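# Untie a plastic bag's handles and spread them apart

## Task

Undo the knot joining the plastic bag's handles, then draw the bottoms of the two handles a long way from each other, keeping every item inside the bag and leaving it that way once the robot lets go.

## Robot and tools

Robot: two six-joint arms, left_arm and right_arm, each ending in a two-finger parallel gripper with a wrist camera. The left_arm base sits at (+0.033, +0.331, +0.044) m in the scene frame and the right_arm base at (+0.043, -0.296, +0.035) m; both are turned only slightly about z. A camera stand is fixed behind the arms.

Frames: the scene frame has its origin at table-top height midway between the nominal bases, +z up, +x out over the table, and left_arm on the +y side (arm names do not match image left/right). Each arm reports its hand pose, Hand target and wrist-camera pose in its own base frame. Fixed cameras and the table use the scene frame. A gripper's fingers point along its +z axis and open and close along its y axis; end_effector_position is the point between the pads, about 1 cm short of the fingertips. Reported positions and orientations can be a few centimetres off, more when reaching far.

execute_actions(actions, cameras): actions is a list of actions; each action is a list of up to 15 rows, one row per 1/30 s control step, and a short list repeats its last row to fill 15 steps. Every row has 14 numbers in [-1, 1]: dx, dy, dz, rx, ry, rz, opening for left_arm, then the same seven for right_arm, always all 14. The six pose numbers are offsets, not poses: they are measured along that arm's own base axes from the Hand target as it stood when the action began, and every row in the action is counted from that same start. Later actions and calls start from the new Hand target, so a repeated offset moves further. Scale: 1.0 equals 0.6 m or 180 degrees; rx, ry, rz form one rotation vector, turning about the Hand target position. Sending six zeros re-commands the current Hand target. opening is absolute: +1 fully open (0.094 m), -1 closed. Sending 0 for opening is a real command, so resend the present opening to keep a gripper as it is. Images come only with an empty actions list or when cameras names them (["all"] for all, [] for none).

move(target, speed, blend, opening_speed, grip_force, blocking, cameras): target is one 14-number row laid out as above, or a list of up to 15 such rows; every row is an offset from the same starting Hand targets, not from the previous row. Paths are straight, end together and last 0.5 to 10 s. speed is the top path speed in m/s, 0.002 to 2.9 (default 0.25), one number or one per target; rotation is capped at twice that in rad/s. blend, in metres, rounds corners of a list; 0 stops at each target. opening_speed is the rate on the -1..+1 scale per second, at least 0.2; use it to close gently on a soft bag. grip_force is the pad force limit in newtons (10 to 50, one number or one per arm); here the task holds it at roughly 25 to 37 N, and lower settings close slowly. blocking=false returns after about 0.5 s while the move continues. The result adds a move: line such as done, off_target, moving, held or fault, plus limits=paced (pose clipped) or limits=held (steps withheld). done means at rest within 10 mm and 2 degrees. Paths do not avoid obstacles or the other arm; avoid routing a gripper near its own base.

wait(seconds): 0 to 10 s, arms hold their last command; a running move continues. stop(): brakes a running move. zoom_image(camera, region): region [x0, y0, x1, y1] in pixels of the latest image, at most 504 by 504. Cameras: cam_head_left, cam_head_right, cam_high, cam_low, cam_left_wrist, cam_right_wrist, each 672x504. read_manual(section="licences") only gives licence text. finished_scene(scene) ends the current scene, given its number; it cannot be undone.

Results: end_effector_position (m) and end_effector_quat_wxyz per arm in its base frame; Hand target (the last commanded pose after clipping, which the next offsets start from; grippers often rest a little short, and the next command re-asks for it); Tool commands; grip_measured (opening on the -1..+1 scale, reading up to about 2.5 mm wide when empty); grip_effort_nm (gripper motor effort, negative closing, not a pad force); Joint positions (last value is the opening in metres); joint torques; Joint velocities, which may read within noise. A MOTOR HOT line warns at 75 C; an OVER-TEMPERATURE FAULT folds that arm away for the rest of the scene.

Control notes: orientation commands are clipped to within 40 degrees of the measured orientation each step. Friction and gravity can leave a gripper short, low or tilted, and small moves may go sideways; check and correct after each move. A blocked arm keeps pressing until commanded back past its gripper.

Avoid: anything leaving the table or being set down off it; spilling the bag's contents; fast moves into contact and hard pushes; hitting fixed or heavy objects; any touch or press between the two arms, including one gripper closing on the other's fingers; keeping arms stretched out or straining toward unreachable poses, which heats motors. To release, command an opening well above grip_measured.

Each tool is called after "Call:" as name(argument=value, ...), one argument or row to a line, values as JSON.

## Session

Call:
execute_actions(
  actions=[],
)

Scene clock: 0.00 s.
left_arm: end_effector_position=(+0.3871, +0.0291, +0.0724) grip_measured=+1.000 grip_effort_nm=n/a end_effector_quat_wxyz=(+0.530, -0.045, +0.845, -0.055) | right_arm: end_effector_position=(+0.3997, -0.0289, +0.1007) grip_measured=+1.000 grip_effort_nm=n/a end_effector_quat_wxyz=(+0.595, +0.038, +0.801, -0.053)
Joint positions: left_arm=[0.16 1.531 0.394 0.68 0.19 -0.065 0.094] | right_arm=[-0.026 1.562 0.369 0.9 0.106 -0.009 0.094]
Joint velocities: within noise
Joint torques (N m): no reading
Heat: left arm: 38 °C; right arm: 36 °C.
Hand target: left_arm +0.3912, +0.0297, +0.0808; +0.541, -0.043, +0.838, -0.054 | right_arm +0.4017, -0.0289, +0.1059; +0.601, +0.039, +0.797, -0.053
Tool commands: left_gripper/opening=+1.0 right_gripper/opening=+1.0
camera_calibration:
cam_left_wrist: T_world_to_cam=[[0.01936, -0.987691, 0.155216, 0.0110616], [-0.788553, -0.110525, -0.604954, 0.386301], [0.614662, -0.110684, -0.780986, -0.0882055], [0, 0, 0, 1]] pos_world=[0.358621, 0.0438585, 0.16309]
cam_right_wrist: T_world_to_cam=[[-0.118865, -0.990843, 0.0640371, 0.0129417], [-0.66215, 0.0310441, -0.748728, 0.381586], [0.739884, -0.131399, -0.659777, -0.144201], [0, 0, 0, 1]] pos_world=[0.360898, -0.0179707, 0.189735]

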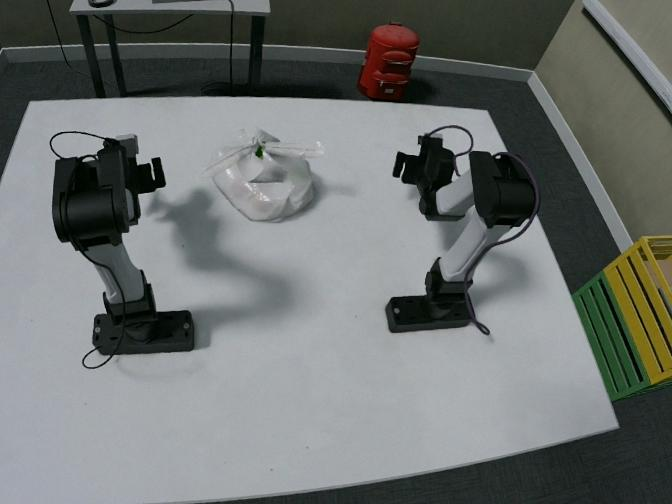

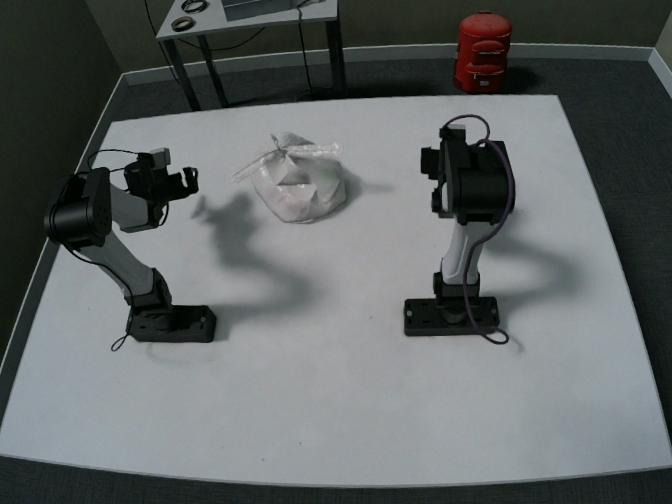

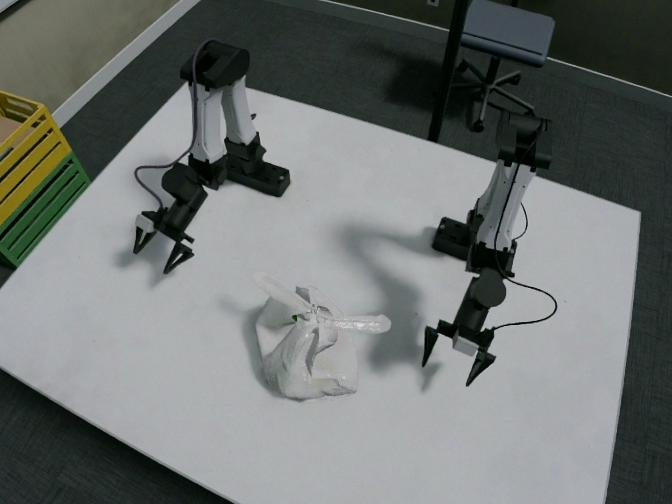

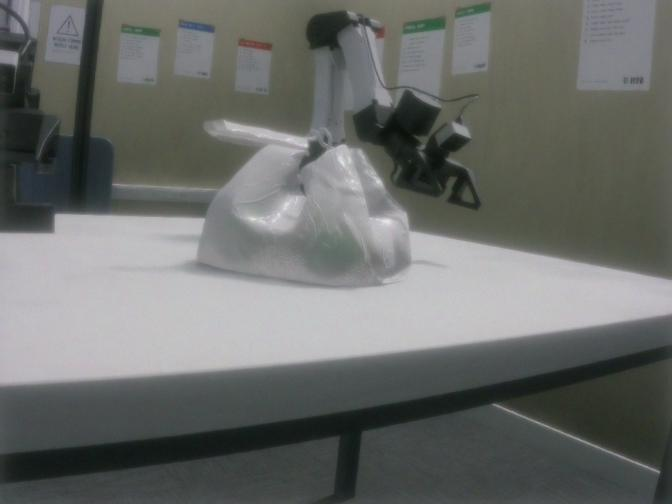

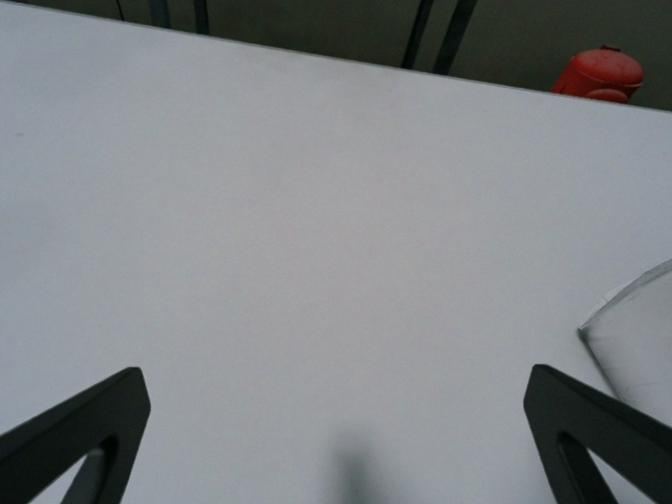

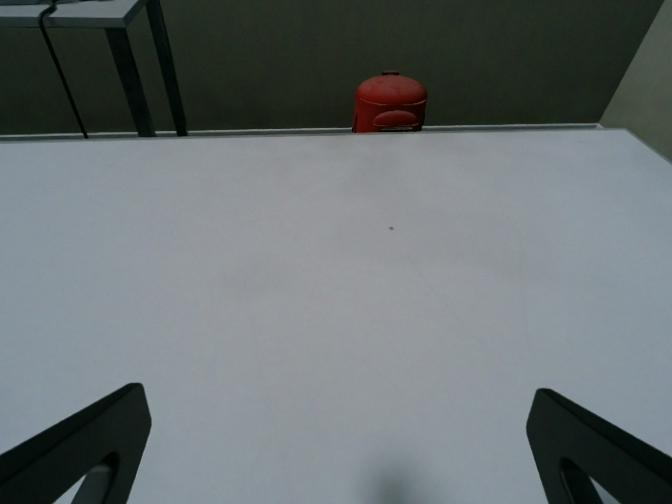

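Call:
zoom_image(
  camera="cam_head_right",
  region=[220, 110, 370, 240],
)

Call:
zoom_image(
  camera="cam_high",
  region=[240, 260, 400, 410],
)

Call:
zoom_image(
  camera="cam_head_left",
  region=[195, 110, 345, 240],
)

Scaled by 3.360.

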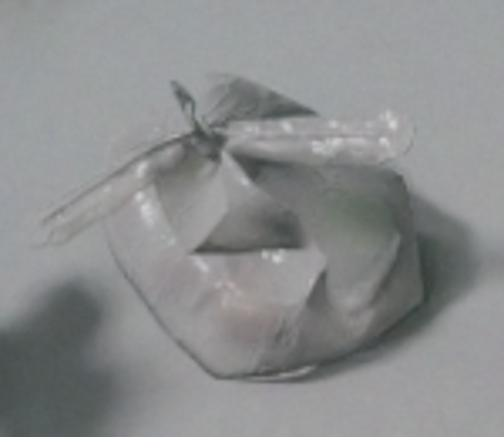

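Scaled by 3.150.

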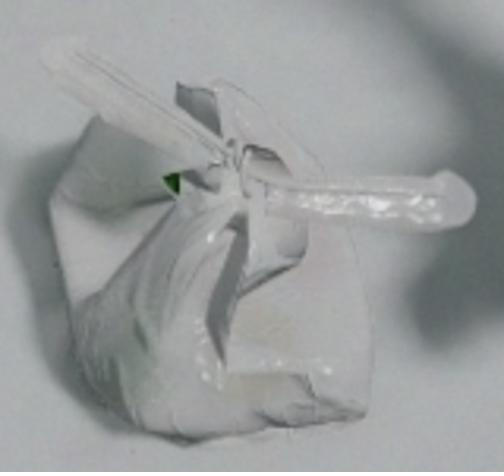

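Scaled by 3.360.

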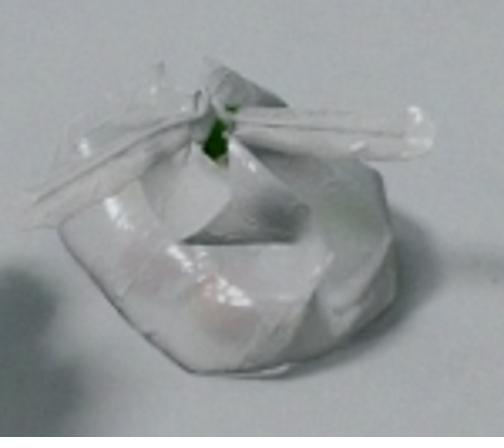

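Call:
move(
  target=[-0.018,-0.467,0.24,0,0.19,0,1,-0.19,0.553,0.15,0.0054,0.0304,0.2314,1],
  cameras=["cam_left_wrist","cam_right_wrist"],
)

Call:
zoom_image(
  camera="cam_left_wrist",
  region=[180, 120, 500, 400],
)

Call:
zoom_image(
  camera="cam_right_wrist",
  region=[180, 80, 500, 360],
)

Scene clock: 27.80 s.
left_arm: end_effector_position=(+0.3765, -0.2478, +0.2161) grip_measured=+1.000 grip_effort_nm=-0.05 end_effector_quat_wxyz=(+0.262, -0.050, +0.963, -0.032) | right_arm: end_effector_position=(+0.2845, +0.2990, +0.1884) grip_measured=+1.000 grip_effort_nm=0.00 end_effector_quat_wxyz=(+0.539, -0.253, +0.786, +0.165)
Joint positions: left_arm=[-0.698 1.883 1.916 -1.157 -0.305 -0.732 0.094] | right_arm=[0.937 1.308 0.71 0.206 0.305 0.108 0.094]
Joint torques (N m): left_arm=[-0.02 -9.7 9.77 1.28 -0.32 -0.12] | right_arm=[0.57 -5.52 8.57 2.19 0.16 0.1]
Heat: left arm: 41 °C; right arm: 41 °C.
Hand target: left_arm +0.3805, -0.2503, +0.2247; +0.270, -0.057, +0.960, -0.039 | right_arm +0.2876, +0.3029, +0.1958; +0.542, -0.245, +0.786, +0.169
Off the commanded pose: left_arm 0.010 m, 2 deg | right_arm 0.009 m, 1 deg.
move: done
camera_calibration:
cam_left_wrist: T_world_to_cam=[[0.0892985, -0.99122, 0.0975172, -0.299291], [-0.993077, -0.09611, -0.0675346, 0.398762], [0.076314, -0.0908113, -0.99294, 0.253304], [0, 0, 0, 1]] pos_world=[0.403397, -0.235335, 0.307632]
cam_right_wrist: T_world_to_cam=[[0.582315, -0.812078, 0.037927, 0.0704888], [-0.570048, -0.441135, -0.693141, 0.465194], [0.579616, 0.382006, -0.719803, -0.054646], [0, 0, 0, 1]] pos_world=[0.25581, 0.283331, 0.280437]
Images, in order (width x height): cam_left_wrist 672x504, cam_right_wrist 672x504.

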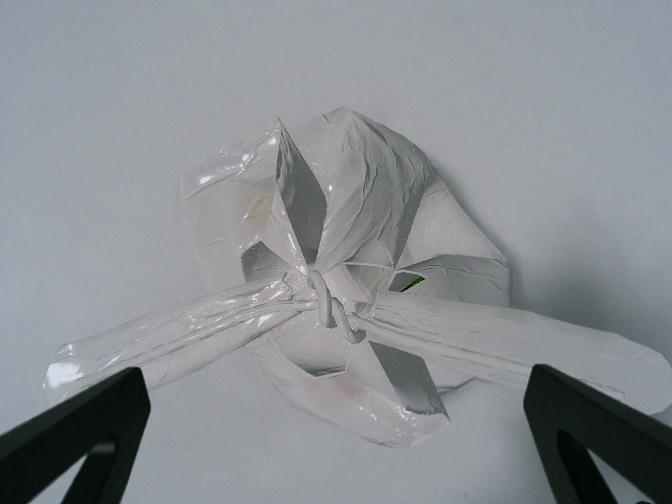

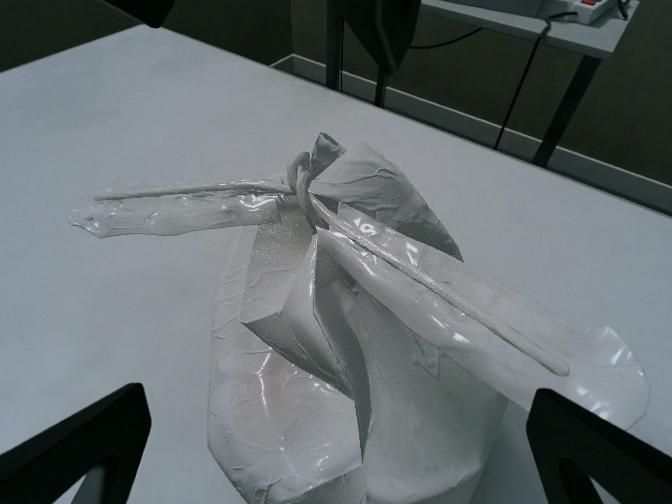

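Scaled by 1.575.

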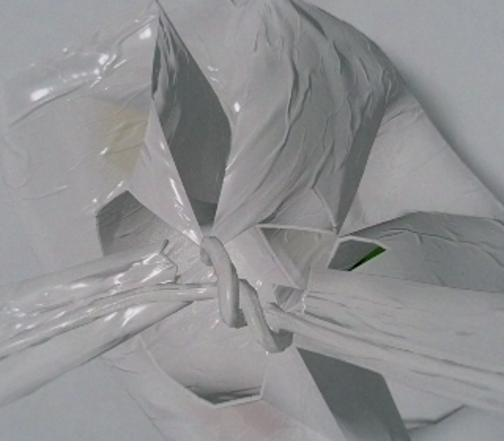

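Scaled by 1.575.

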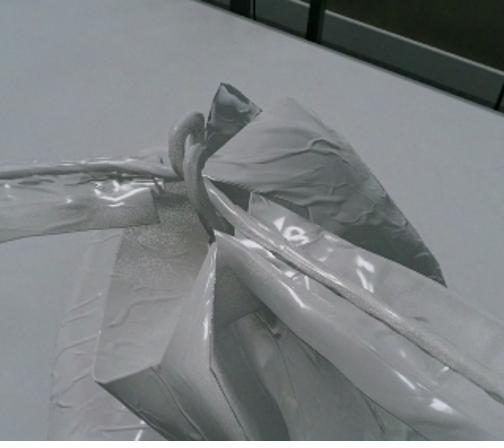

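Call:
move(
  target=[
    [0.04,0.006,-0.07,0,0.144,0,-0.3,0.02,0.0,-0.03,0.063,-0.091,0,0],
    [0.046,0.006,-0.16,0,0.144,0,-0.3,0.02,0.0,-0.03,0.063,-0.091,0,0],
    [0.046,0.006,-0.16,0,0.144,0,-1,0.02,0.0,-0.03,0.063,-0.091,0,0],
  ],
  speed=0.15,
  cameras=["cam_left_wrist","cam_right_wrist"],
)

Call:
zoom_image(
  camera="cam_right_wrist",
  region=[180, 80, 500, 360],
)

Scene clock: 72.13 s.
left_arm: end_effector_position=(+0.4044, -0.2478, +0.1273) grip_measured=-0.912 grip_effort_nm=-0.61 end_effector_quat_wxyz=(+0.045, -0.065, +0.997, -0.017) | right_arm: end_effector_position=(+0.2984, +0.3058, +0.1838) grip_measured=+0.002 grip_effort_nm=-0.11 end_effector_quat_wxyz=(+0.670, -0.207, +0.679, +0.218)
Joint positions: left_arm=[-0.559 2.384 2.463 -1.557 -0.025 -0.688 0.004] | right_arm=[0.924 1.573 0.469 1.095 0.314 0.022 0.047]
Joint torques (N m): left_arm=[0.81 -14.11 6.06 0.75 0.01 0.09] | right_arm=[-0.36 -6.42 4 2.5 -0.03 -0.2]
Heat: left arm: 48 °C; right arm: 44 °C.
Hand target: left_arm +0.4081, -0.2468, +0.1287; +0.048, -0.065, +0.996, -0.025 | right_arm +0.2996, +0.3029, +0.1778; +0.670, -0.212, +0.681, +0.209
Off the commanded pose: left_arm 0.004 m, 1 deg | right_arm 0.007 m, 1 deg.
move: done
camera_calibration:
cam_left_wrist: T_world_to_cam=[[0.140616, -0.989033, 0.0451707, -0.3067], [-0.924584, -0.114863, 0.363251, 0.333169], [-0.354079, -0.092843, -0.930596, 0.328622], [0, 0, 0, 1]] pos_world=[0.467528, -0.234558, 0.198644]
cam_right_wrist: T_world_to_cam=[[0.571394, -0.820655, 0.00586841, 0.0798617], [-0.345936, -0.247336, -0.905071, 0.385693], [0.744202, 0.515122, -0.425221, -0.212637], [0, 0, 0, 1]] pos_world=[0.246038, 0.270469, 0.258193]
Images, in order (width x height): cam_left_wrist 672x504, cam_right_wrist 672x504.

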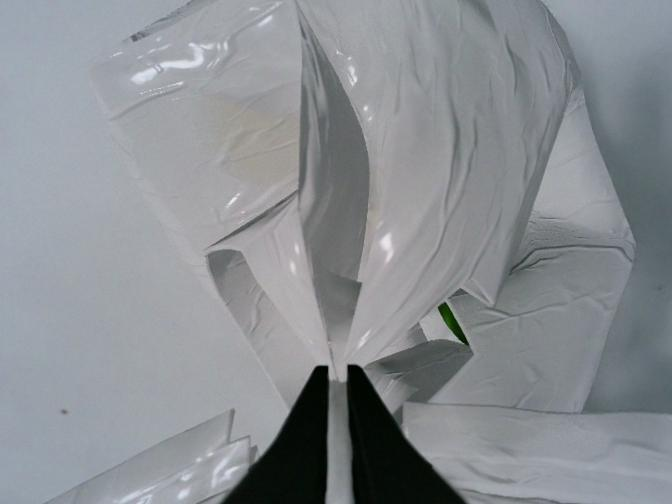

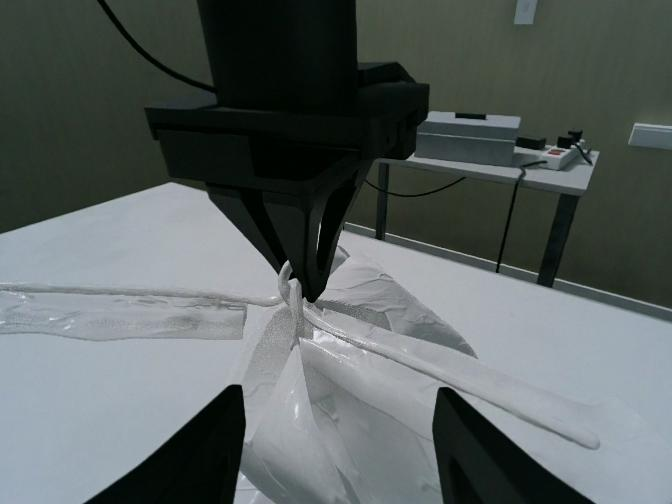

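Scaled by 1.575.

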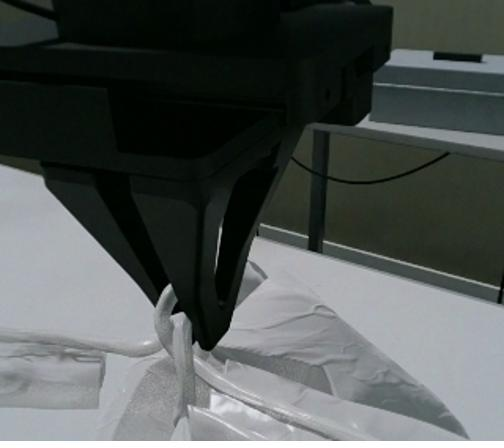

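Call:
move(
  target=[0.02,0.0,0.11,0,0,0,-1,-0.02,-0.02,0.07,0,0,0,0],
  speed=0.12,
  cameras=["cam_right_wrist"],
)

Call:
zoom_image(
  camera="cam_right_wrist",
  region=[180, 180, 500, 460],
)

Scene clock: 83.63 s.
left_arm: end_effector_position=(+0.4191, -0.2485, +0.1671) grip_measured=-0.912 grip_effort_nm=-0.61 end_effector_quat_wxyz=(+0.095, -0.065, +0.992, -0.051) | right_arm: end_effector_position=(+0.2871, +0.2908, +0.2099) grip_measured=+0.002 grip_effort_nm=-0.12 end_effector_quat_wxyz=(+0.662, -0.212, +0.687, +0.211)
Joint positions: left_arm=[-0.544 2.36 2.571 -1.567 -0.024 -0.672 0.004] | right_arm=[0.924 1.363 0.469 0.857 0.315 0.02 0.047]
Joint torques (N m): left_arm=[0.64 -17.39 8.61 0.78 0.02 0.11] | right_arm=[0.55 -7.75 6.71 2.26 0.08 -0.18]
Heat: left arm: 55 °C; right arm: 43 °C.
Hand target: left_arm +0.4201, -0.2468, +0.1947; +0.048, -0.065, +0.996, -0.025 | right_arm +0.2876, +0.2909, +0.2198; +0.670, -0.212, +0.681, +0.209
Off the commanded pose: left_arm 0.028 m, 6 deg | right_arm 0.010 m, 1 deg.
joint sent to its limit (left arm) — joint 4 (wrist pitch), lower limit. The joint targets are off in orientation, not in position.
move: off_target (left_arm)
camera_calibration:
cam_right_wrist: T_world_to_cam=[[0.571273, -0.820605, 0.0159692, 0.0716852], [-0.360134, -0.2681, -0.893547, 0.409462], [0.73753, 0.504708, -0.448686, -0.175495], [0, 0, 0, 1]] pos_world=[0.235943, 0.257176, 0.285986]
Images, in order (width x height): cam_right_wrist 672x504.

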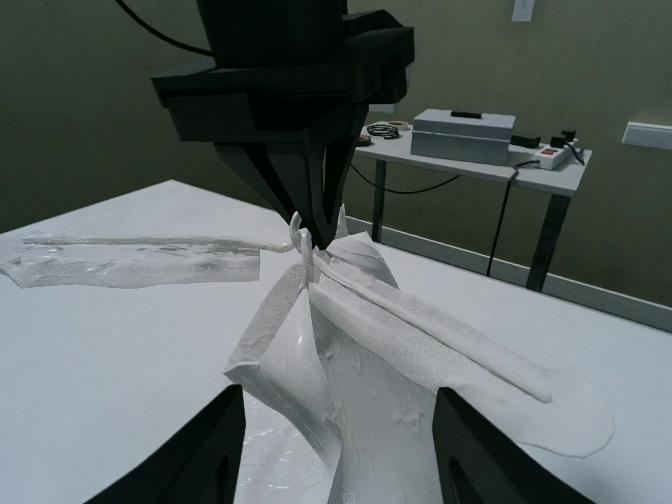

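Scaled by 1.575.

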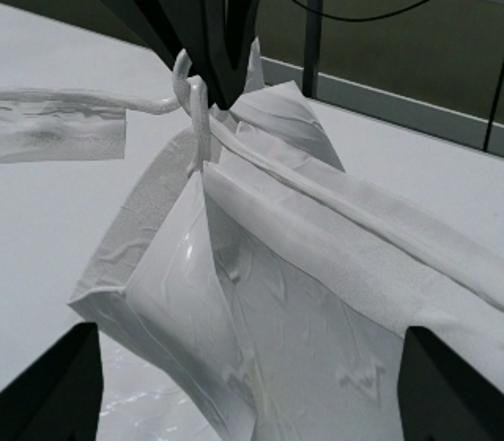

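Call:
move(
  target=[
    [0,0,0.0,0,0,0,-1,0.1027,0.105,-0.0735,0.037,-0.055,0,-0.62],
    [0,0,0,0,0,0,-1,0.1607,0.1445,-0.075,0.037,-0.055,0,-0.62],
    [0,0,0,0,0,0,-1,0.1607,0.1445,-0.075,0.037,-0.055,0,-1],
  ],
  speed=0.12,
  cameras=["cam_right_wrist","cam_left_wrist"],
)

Call:
zoom_image(
  camera="cam_right_wrist",
  region=[180, 180, 500, 460],
)

Scene clock: 105.03 s.
left_arm: end_effector_position=(+0.4196, -0.2475, +0.1670) grip_measured=-0.912 grip_effort_nm=-0.61 end_effector_quat_wxyz=(+0.094, -0.066, +0.992, -0.051) | right_arm: end_effector_position=(+0.3789, +0.3743, +0.1766) grip_measured=-0.902 grip_effort_nm=-0.56 end_effector_quat_wxyz=(+0.737, -0.185, +0.607, +0.232)
Joint positions: left_arm=[-0.541 2.36 2.571 -1.568 -0.024 -0.672 0.004] | right_arm=[0.862 2.113 0.877 1.438 0.256 -0.042 0.005]
Joint torques (N m): left_arm=[0.43 -17.36 8.59 0.79 0 0.1] | right_arm=[-0.27 -10.92 6.08 2.13 -0.14 -0.14]
Heat: left arm: 68 °C; right arm: 44 °C.
Hand target: left_arm +0.4201, -0.2468, +0.1947; +0.048, -0.065, +0.996, -0.025 | right_arm +0.3841, +0.3776, +0.1748; +0.737, -0.190, +0.607, +0.229
Off the commanded pose: left_arm 0.028 m, 6 deg | right_arm 0.006 m, 1 deg.
joint sent to its limit (left arm) — joint 4 (wrist pitch), lower limit. The joint targets are off in orientation, not in position.
move: off_target (left_arm)
camera_calibration:
cam_left_wrist: T_world_to_cam=[[0.133923, -0.98363, 0.120571, -0.318741], [-0.957284, -0.0969443, 0.272415, 0.366232], [-0.256267, -0.151903, -0.954596, 0.319404], [0, 0, 0, 1]] pos_world=[0.475127, -0.229501, 0.243566]
cam_right_wrist: T_world_to_cam=[[0.56221, -0.826866, 0.0145855, 0.0944541], [-0.185181, -0.14306, -0.972235, 0.335986], [0.805995, 0.543899, -0.23355, -0.37888], [0, 0, 0, 1]] pos_world=[0.314491, 0.33224, 0.236793]
Images, in order (width x height): cam_left_wrist 672x504, cam_right_wrist 672x504.

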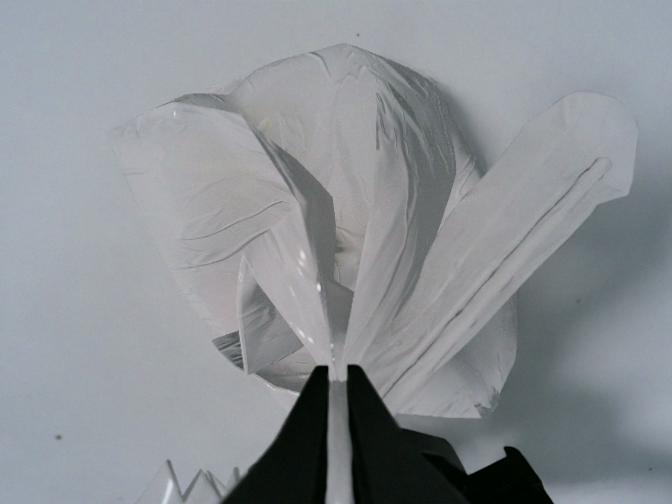

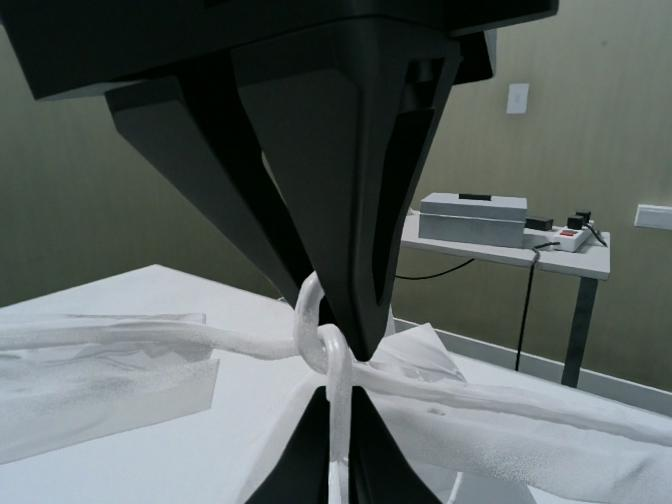

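Scaled by 1.575.

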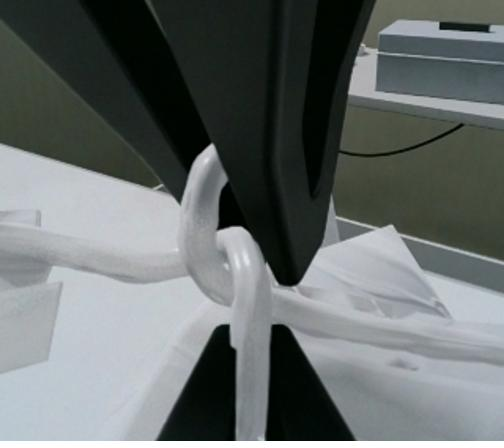

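Call:
move(
  target=[
    [-0.03,0.06,-0.03,0,0,0,-1,-0.22,-0.25,0.0,0,0,0,-1],
  ],
  speed=0.08,
  cameras=["all"],
)

Call:
zoom_image(
  camera="cam_head_right",
  region=[210, 90, 370, 240],
)

Scene clock: 115.97 s.
left_arm: end_effector_position=(+0.4055, -0.2160, +0.1582) grip_measured=-0.912 grip_effort_nm=-0.61 end_effector_quat_wxyz=(+0.058, -0.065, +0.996, -0.028) | right_arm: end_effector_position=(+0.2549, +0.2298, +0.1698) grip_measured=-0.902 grip_effort_nm=-0.56 end_effector_quat_wxyz=(+0.714, -0.202, +0.634, +0.218)
Joint positions: left_arm=[-0.495 2.282 2.41 -1.571 -0.014 -0.625 0.004] | right_arm=[0.862 1.539 0.085 1.573 0.255 -0.042 0.005]
Joint torques (N m): left_arm=[0.72 -17.5 5.3 0.64 -0.03 0.09] | right_arm=[0.49 -6.71 2.41 2.44 -0.04 0]
Heat: left arm: 71 °C; right arm: 44 °C.
Hand target: left_arm +0.4021, -0.2108, +0.1766; +0.048, -0.065, +0.996, -0.025 | right_arm +0.2520, +0.2276, +0.1749; +0.737, -0.190, +0.607, +0.229
Off the commanded pose: left_arm 0.019 m, 1 deg | right_arm 0.006 m, 4 deg.
joint sent to its limit (left arm) — joint 4 (wrist pitch), lower limit. The joint targets are off in orientation, not in position.
joint sent to its limit (right arm) — joint 4 (wrist pitch), upper limit. The joint targets are off in orientation, not in position.
move: off_target (left_arm, right_arm)
camera_calibration:
cam_left_wrist: T_world_to_cam=[[0.139407, -0.98785, 0.0686938, -0.279722], [-0.934238, -0.108209, 0.339838, 0.335732], [-0.328275, -0.111552, -0.937972, 0.347423], [0, 0, 0, 1]] pos_world=[0.4667, -0.201238, 0.230994]
cam_right_wrist: T_world_to_cam=[[0.563866, -0.825063, 0.0364132, 0.0402031], [-0.237046, -0.203923, -0.949855, 0.309101], [0.791116, 0.52696, -0.310563, -0.181143], [0, 0, 0, 1]] pos_world=[0.193907, 0.191658, 0.235881]

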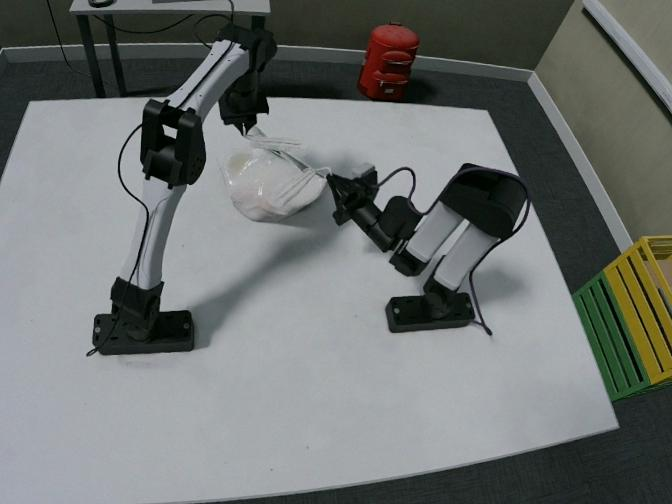

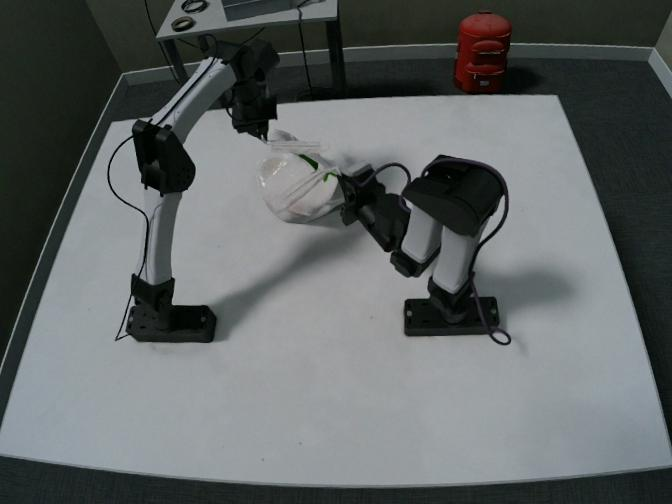

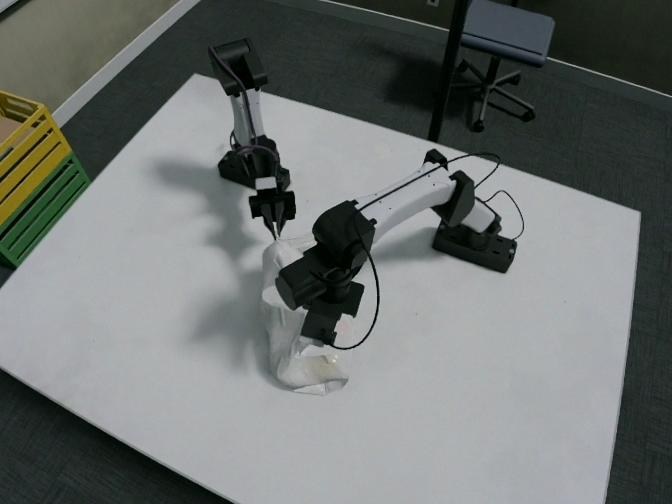

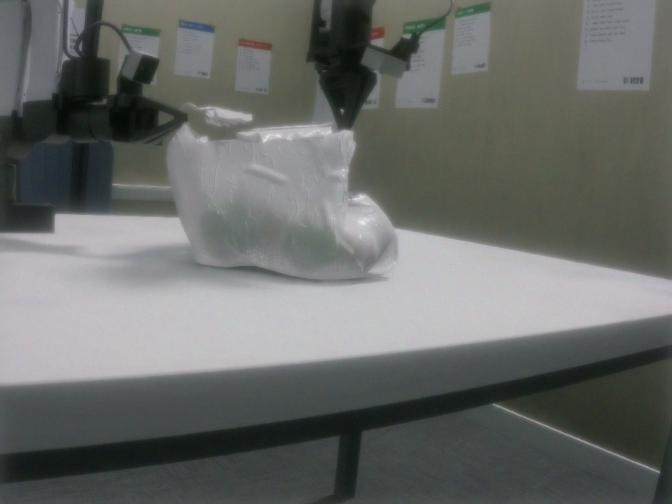

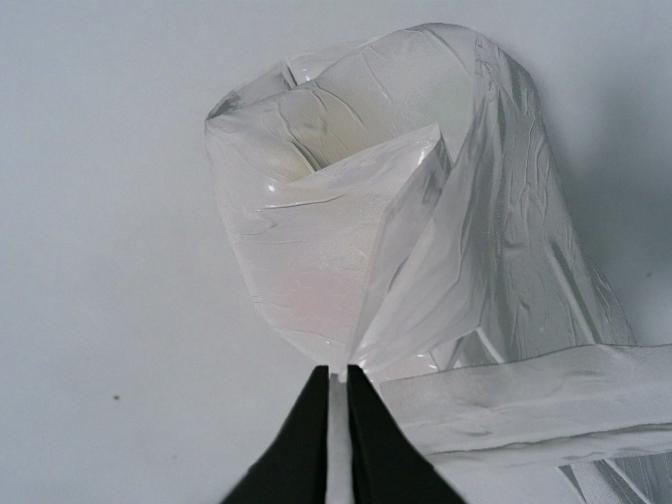

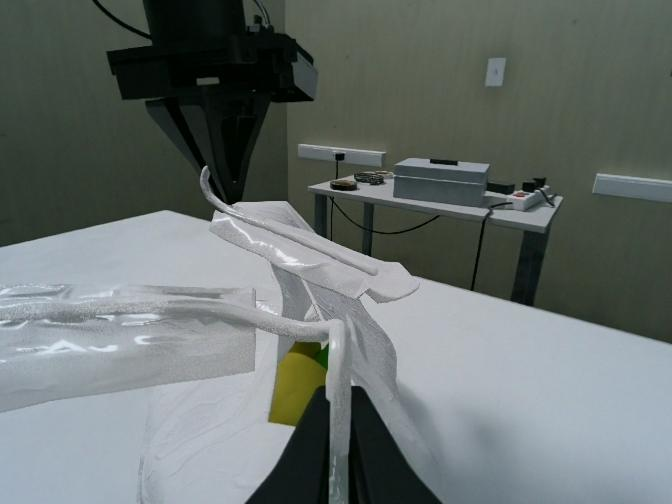

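Scaled by 3.150.

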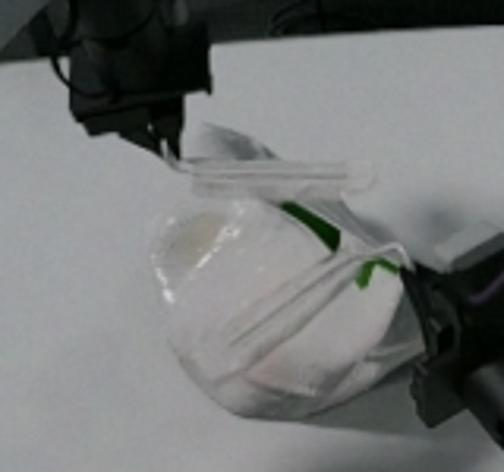

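Call:
move(
  target=[
    [0.01,0.05,-0.16,0,0,0,-1,-0.03,-0.05,-0.17,0,0,0,-1],
    [0.01,0.03,-0.17,0,0,0,-0.6,-0.025,-0.035,-0.17,0,0,0,-0.6],
    [0.01,0.03,-0.17,0,0,0,-0.4,-0.025,-0.035,-0.17,0,0,0,-0.4],
  ],
  speed=0.12,
  opening_speed=0.6,
  cameras=["cam_head_right"],
)

Call:
move(
  target=[
    [0,0,0.12,0,0,0,-0.4,-0.1,-0.08,0.03,0,0,0,-0.4],
    [-0.1,0.1,0.15,0,0,0,-0.4,-0.1,-0.12,0.12,0,0,0,-0.4],
  ],
  speed=0.12,
  cameras=["cam_head_left","cam_head_right","cam_high","cam_low"],
)

Call:
zoom_image(
  camera="cam_head_right",
  region=[200, 100, 400, 260],
)

Scene clock: 135.67 s.
left_arm: end_effector_position=(+0.4027, -0.1930, +0.0642) grip_measured=-0.402 grip_effort_nm=0.05 end_effector_quat_wxyz=(+0.028, -0.059, +0.998, -0.021) | right_arm: end_effector_position=(+0.2379, +0.2117, +0.0783) grip_measured=-0.402 grip_effort_nm=0.11 end_effector_quat_wxyz=(+0.630, -0.178, +0.740, +0.156)
Joint positions: left_arm=[-0.443 2.209 1.913 -1.204 0.01 -0.561 0.028] | right_arm=[0.997 1.787 0.008 1.596 0.51 0.097 0.028]
Joint torques (N m): left_arm=[-0.01 -15.01 6.67 0.71 -0.24 -0.12] | right_arm=[-0.09 -5.15 0.98 2.2 0.11 -0.02]
Heat: left arm: 75 °C; right arm: 45 °C. Fold the left arm in close to its base, or ease its load, before you think long.
Hand target: left_arm +0.4081, -0.1929, +0.0748; +0.048, -0.064, +0.996, -0.026 | right_arm +0.2371, +0.2066, +0.0729; +0.737, -0.190, +0.607, +0.229
Off the commanded pose: left_arm 0.012 m, 2 deg | right_arm 0.007 m, 21 deg.
MOTOR HOT: joint 2 (shoulder) of the left arm reports 75 °C; the controller's stop level is 90 °C. To cool a motor, set the load down, stop pushing, or move to a pose that needs little force.
joint read past its limit (right arm) — joint 4 (wrist pitch), upper limit.
joint sent to its limit (right arm) — joint 3 (elbow), lower limit, where the elbow is as bent as it goes; joint 4 (wrist pitch), upper limit. The joint targets are off in orientation, not in position.
move: off_target (left_arm, right_arm); target 2's new opening was sent with right_arm's hand 0.010 m and 21 deg from that target; target 3's new opening was sent with right_arm's hand 0.007 m and 21 deg from that target
Images, in order (width x height): cam_head_right 672x504.

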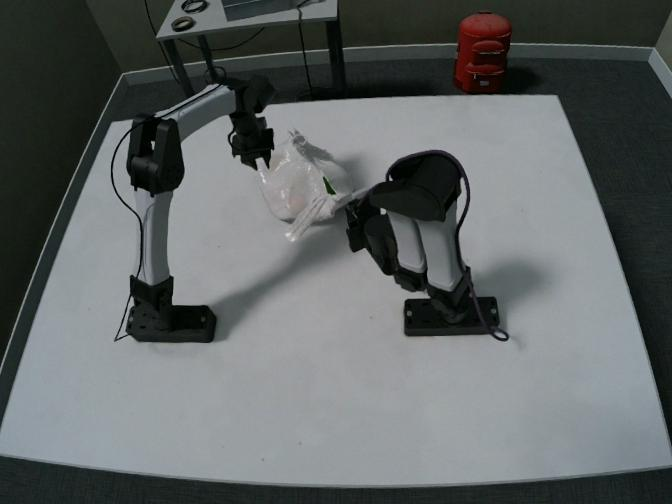

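Scene clock: 142.73 s.
left_arm: end_effector_position=(+0.3639, -0.1540, +0.1482) grip_measured=-0.402 grip_effort_nm=0.05 end_effector_quat_wxyz=(+0.028, -0.066, +0.997, -0.020) | right_arm: end_effector_position=(+0.1790, +0.1405, +0.1401) grip_measured=-0.402 grip_effort_nm=0.11 end_effector_quat_wxyz=(+0.645, -0.097, +0.743, +0.153)
Joint positions: left_arm=[-0.396 1.999 1.926 -1.429 0.01 -0.529 0.028] | right_arm=[1.352 0.131 0.008 -0.098 0.977 0.286 0.028]
Joint torques (N m): left_arm=[0.62 -14.46 5.48 0.71 -0.16 0.09] | right_arm=[0.62 2.89 6.42 2.04 0.15 -0.04]
Heat: left arm: 72 °C; right arm: 44 °C. Fold the left arm in close to its base, or ease its load, before you think long.
Hand target: left_arm +0.3652, -0.1499, +0.1595; +0.048, -0.065, +0.996, -0.025 (not the last commanded pose) | right_arm +0.1788, +0.1410, +0.1387; +0.643, -0.100, +0.744, +0.151 (not the last commanded pose)
Off the commanded pose: left_arm 0.031 m, 2 deg | right_arm 0.008 m, 23 deg.
MOTOR HOT: still on. Joint 2 (shoulder) of the left arm reports 72 °C.
move: held (right_arm; a check stopped the path), off_target (left_arm; braked when a check withheld steps of right_arm); path passed 1 of 2 targets; limits=held
pose unreachable (right arm): on one or more control steps of this call, first in action 0 (counted from 0), this arm could not follow its commanded pose, so it was not sent that pose on those steps. It may still have moved: this result reports where it is.
cause: moving toward the commanded pose would bring two parts of the arm too close to each other (its upper arm (the part past joint 2) and its wrist (the part past joint 5), with joints 3 (elbow) to 5 (wrist yaw) between them, 9 mm apart when it was first held).
Images, in order (width x height): cam_head_left 672x504, cam_head_right 672x504, cam_high 672x504, cam_low 672x504.

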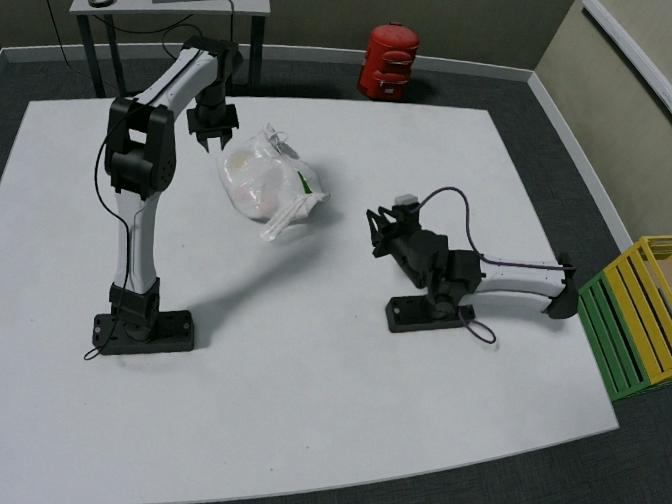

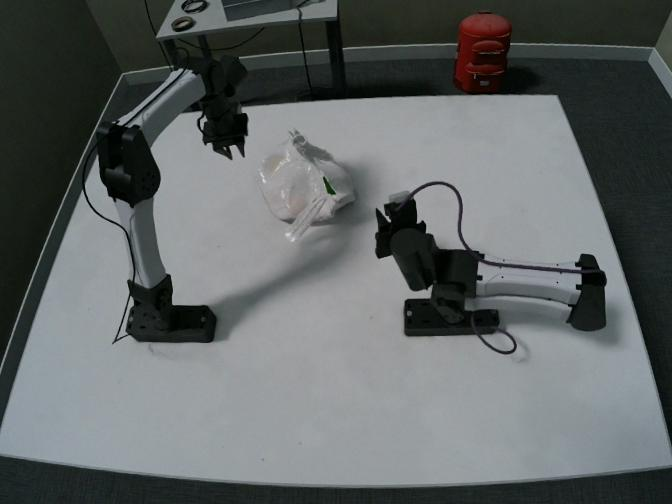

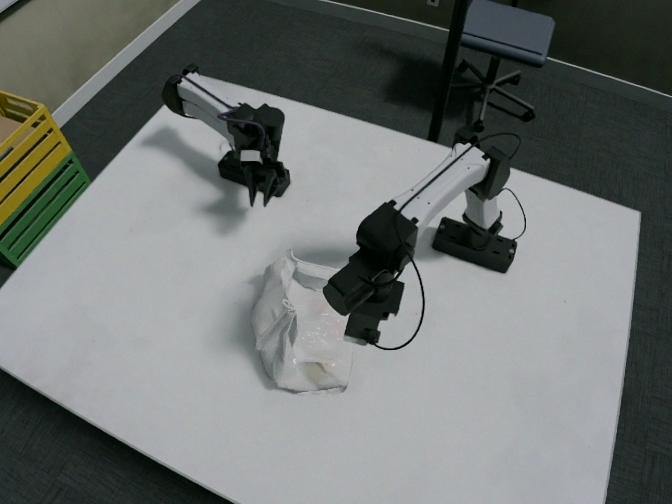

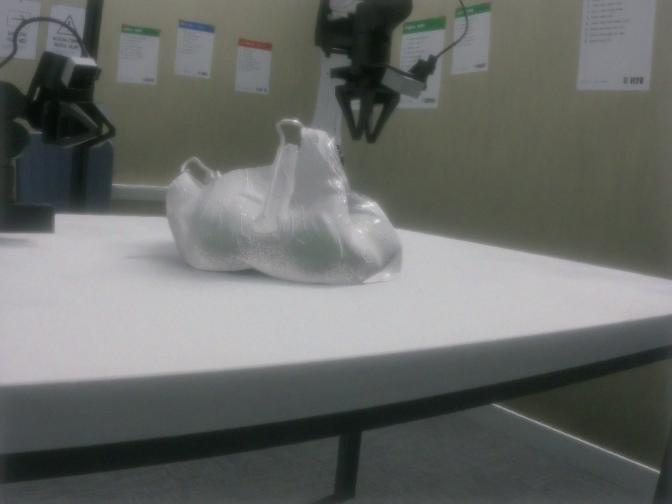

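Scaled by 2.520.

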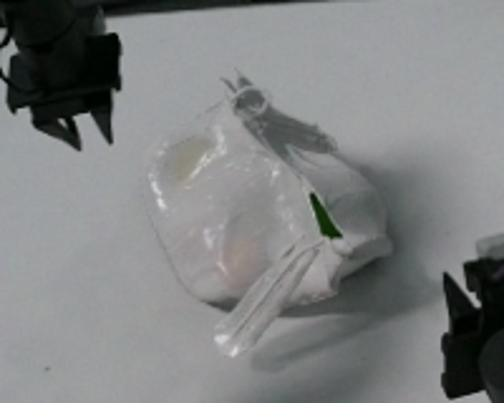

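Call:
zoom_image(
  camera="cam_head_left",
  region=[195, 110, 345, 250],
)

Call:
zoom_image(
  camera="cam_low",
  region=[150, 90, 420, 300],
)

Scaled by 3.360.

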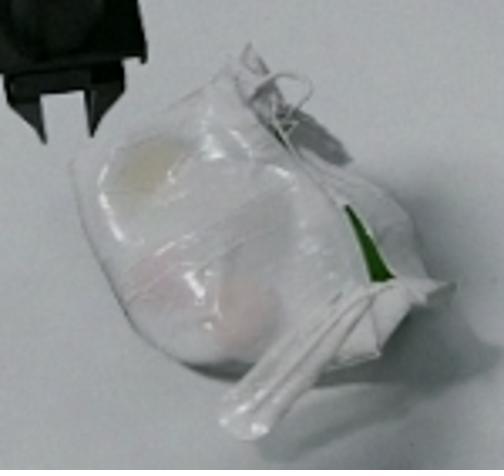

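Scaled by 1.867.

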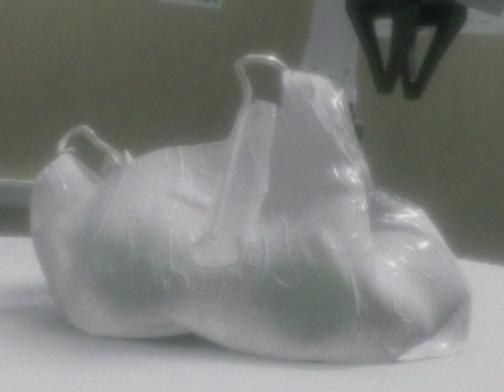

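Call:
finished_scene(
  scene=2,
)

The scene is finished: the task was done.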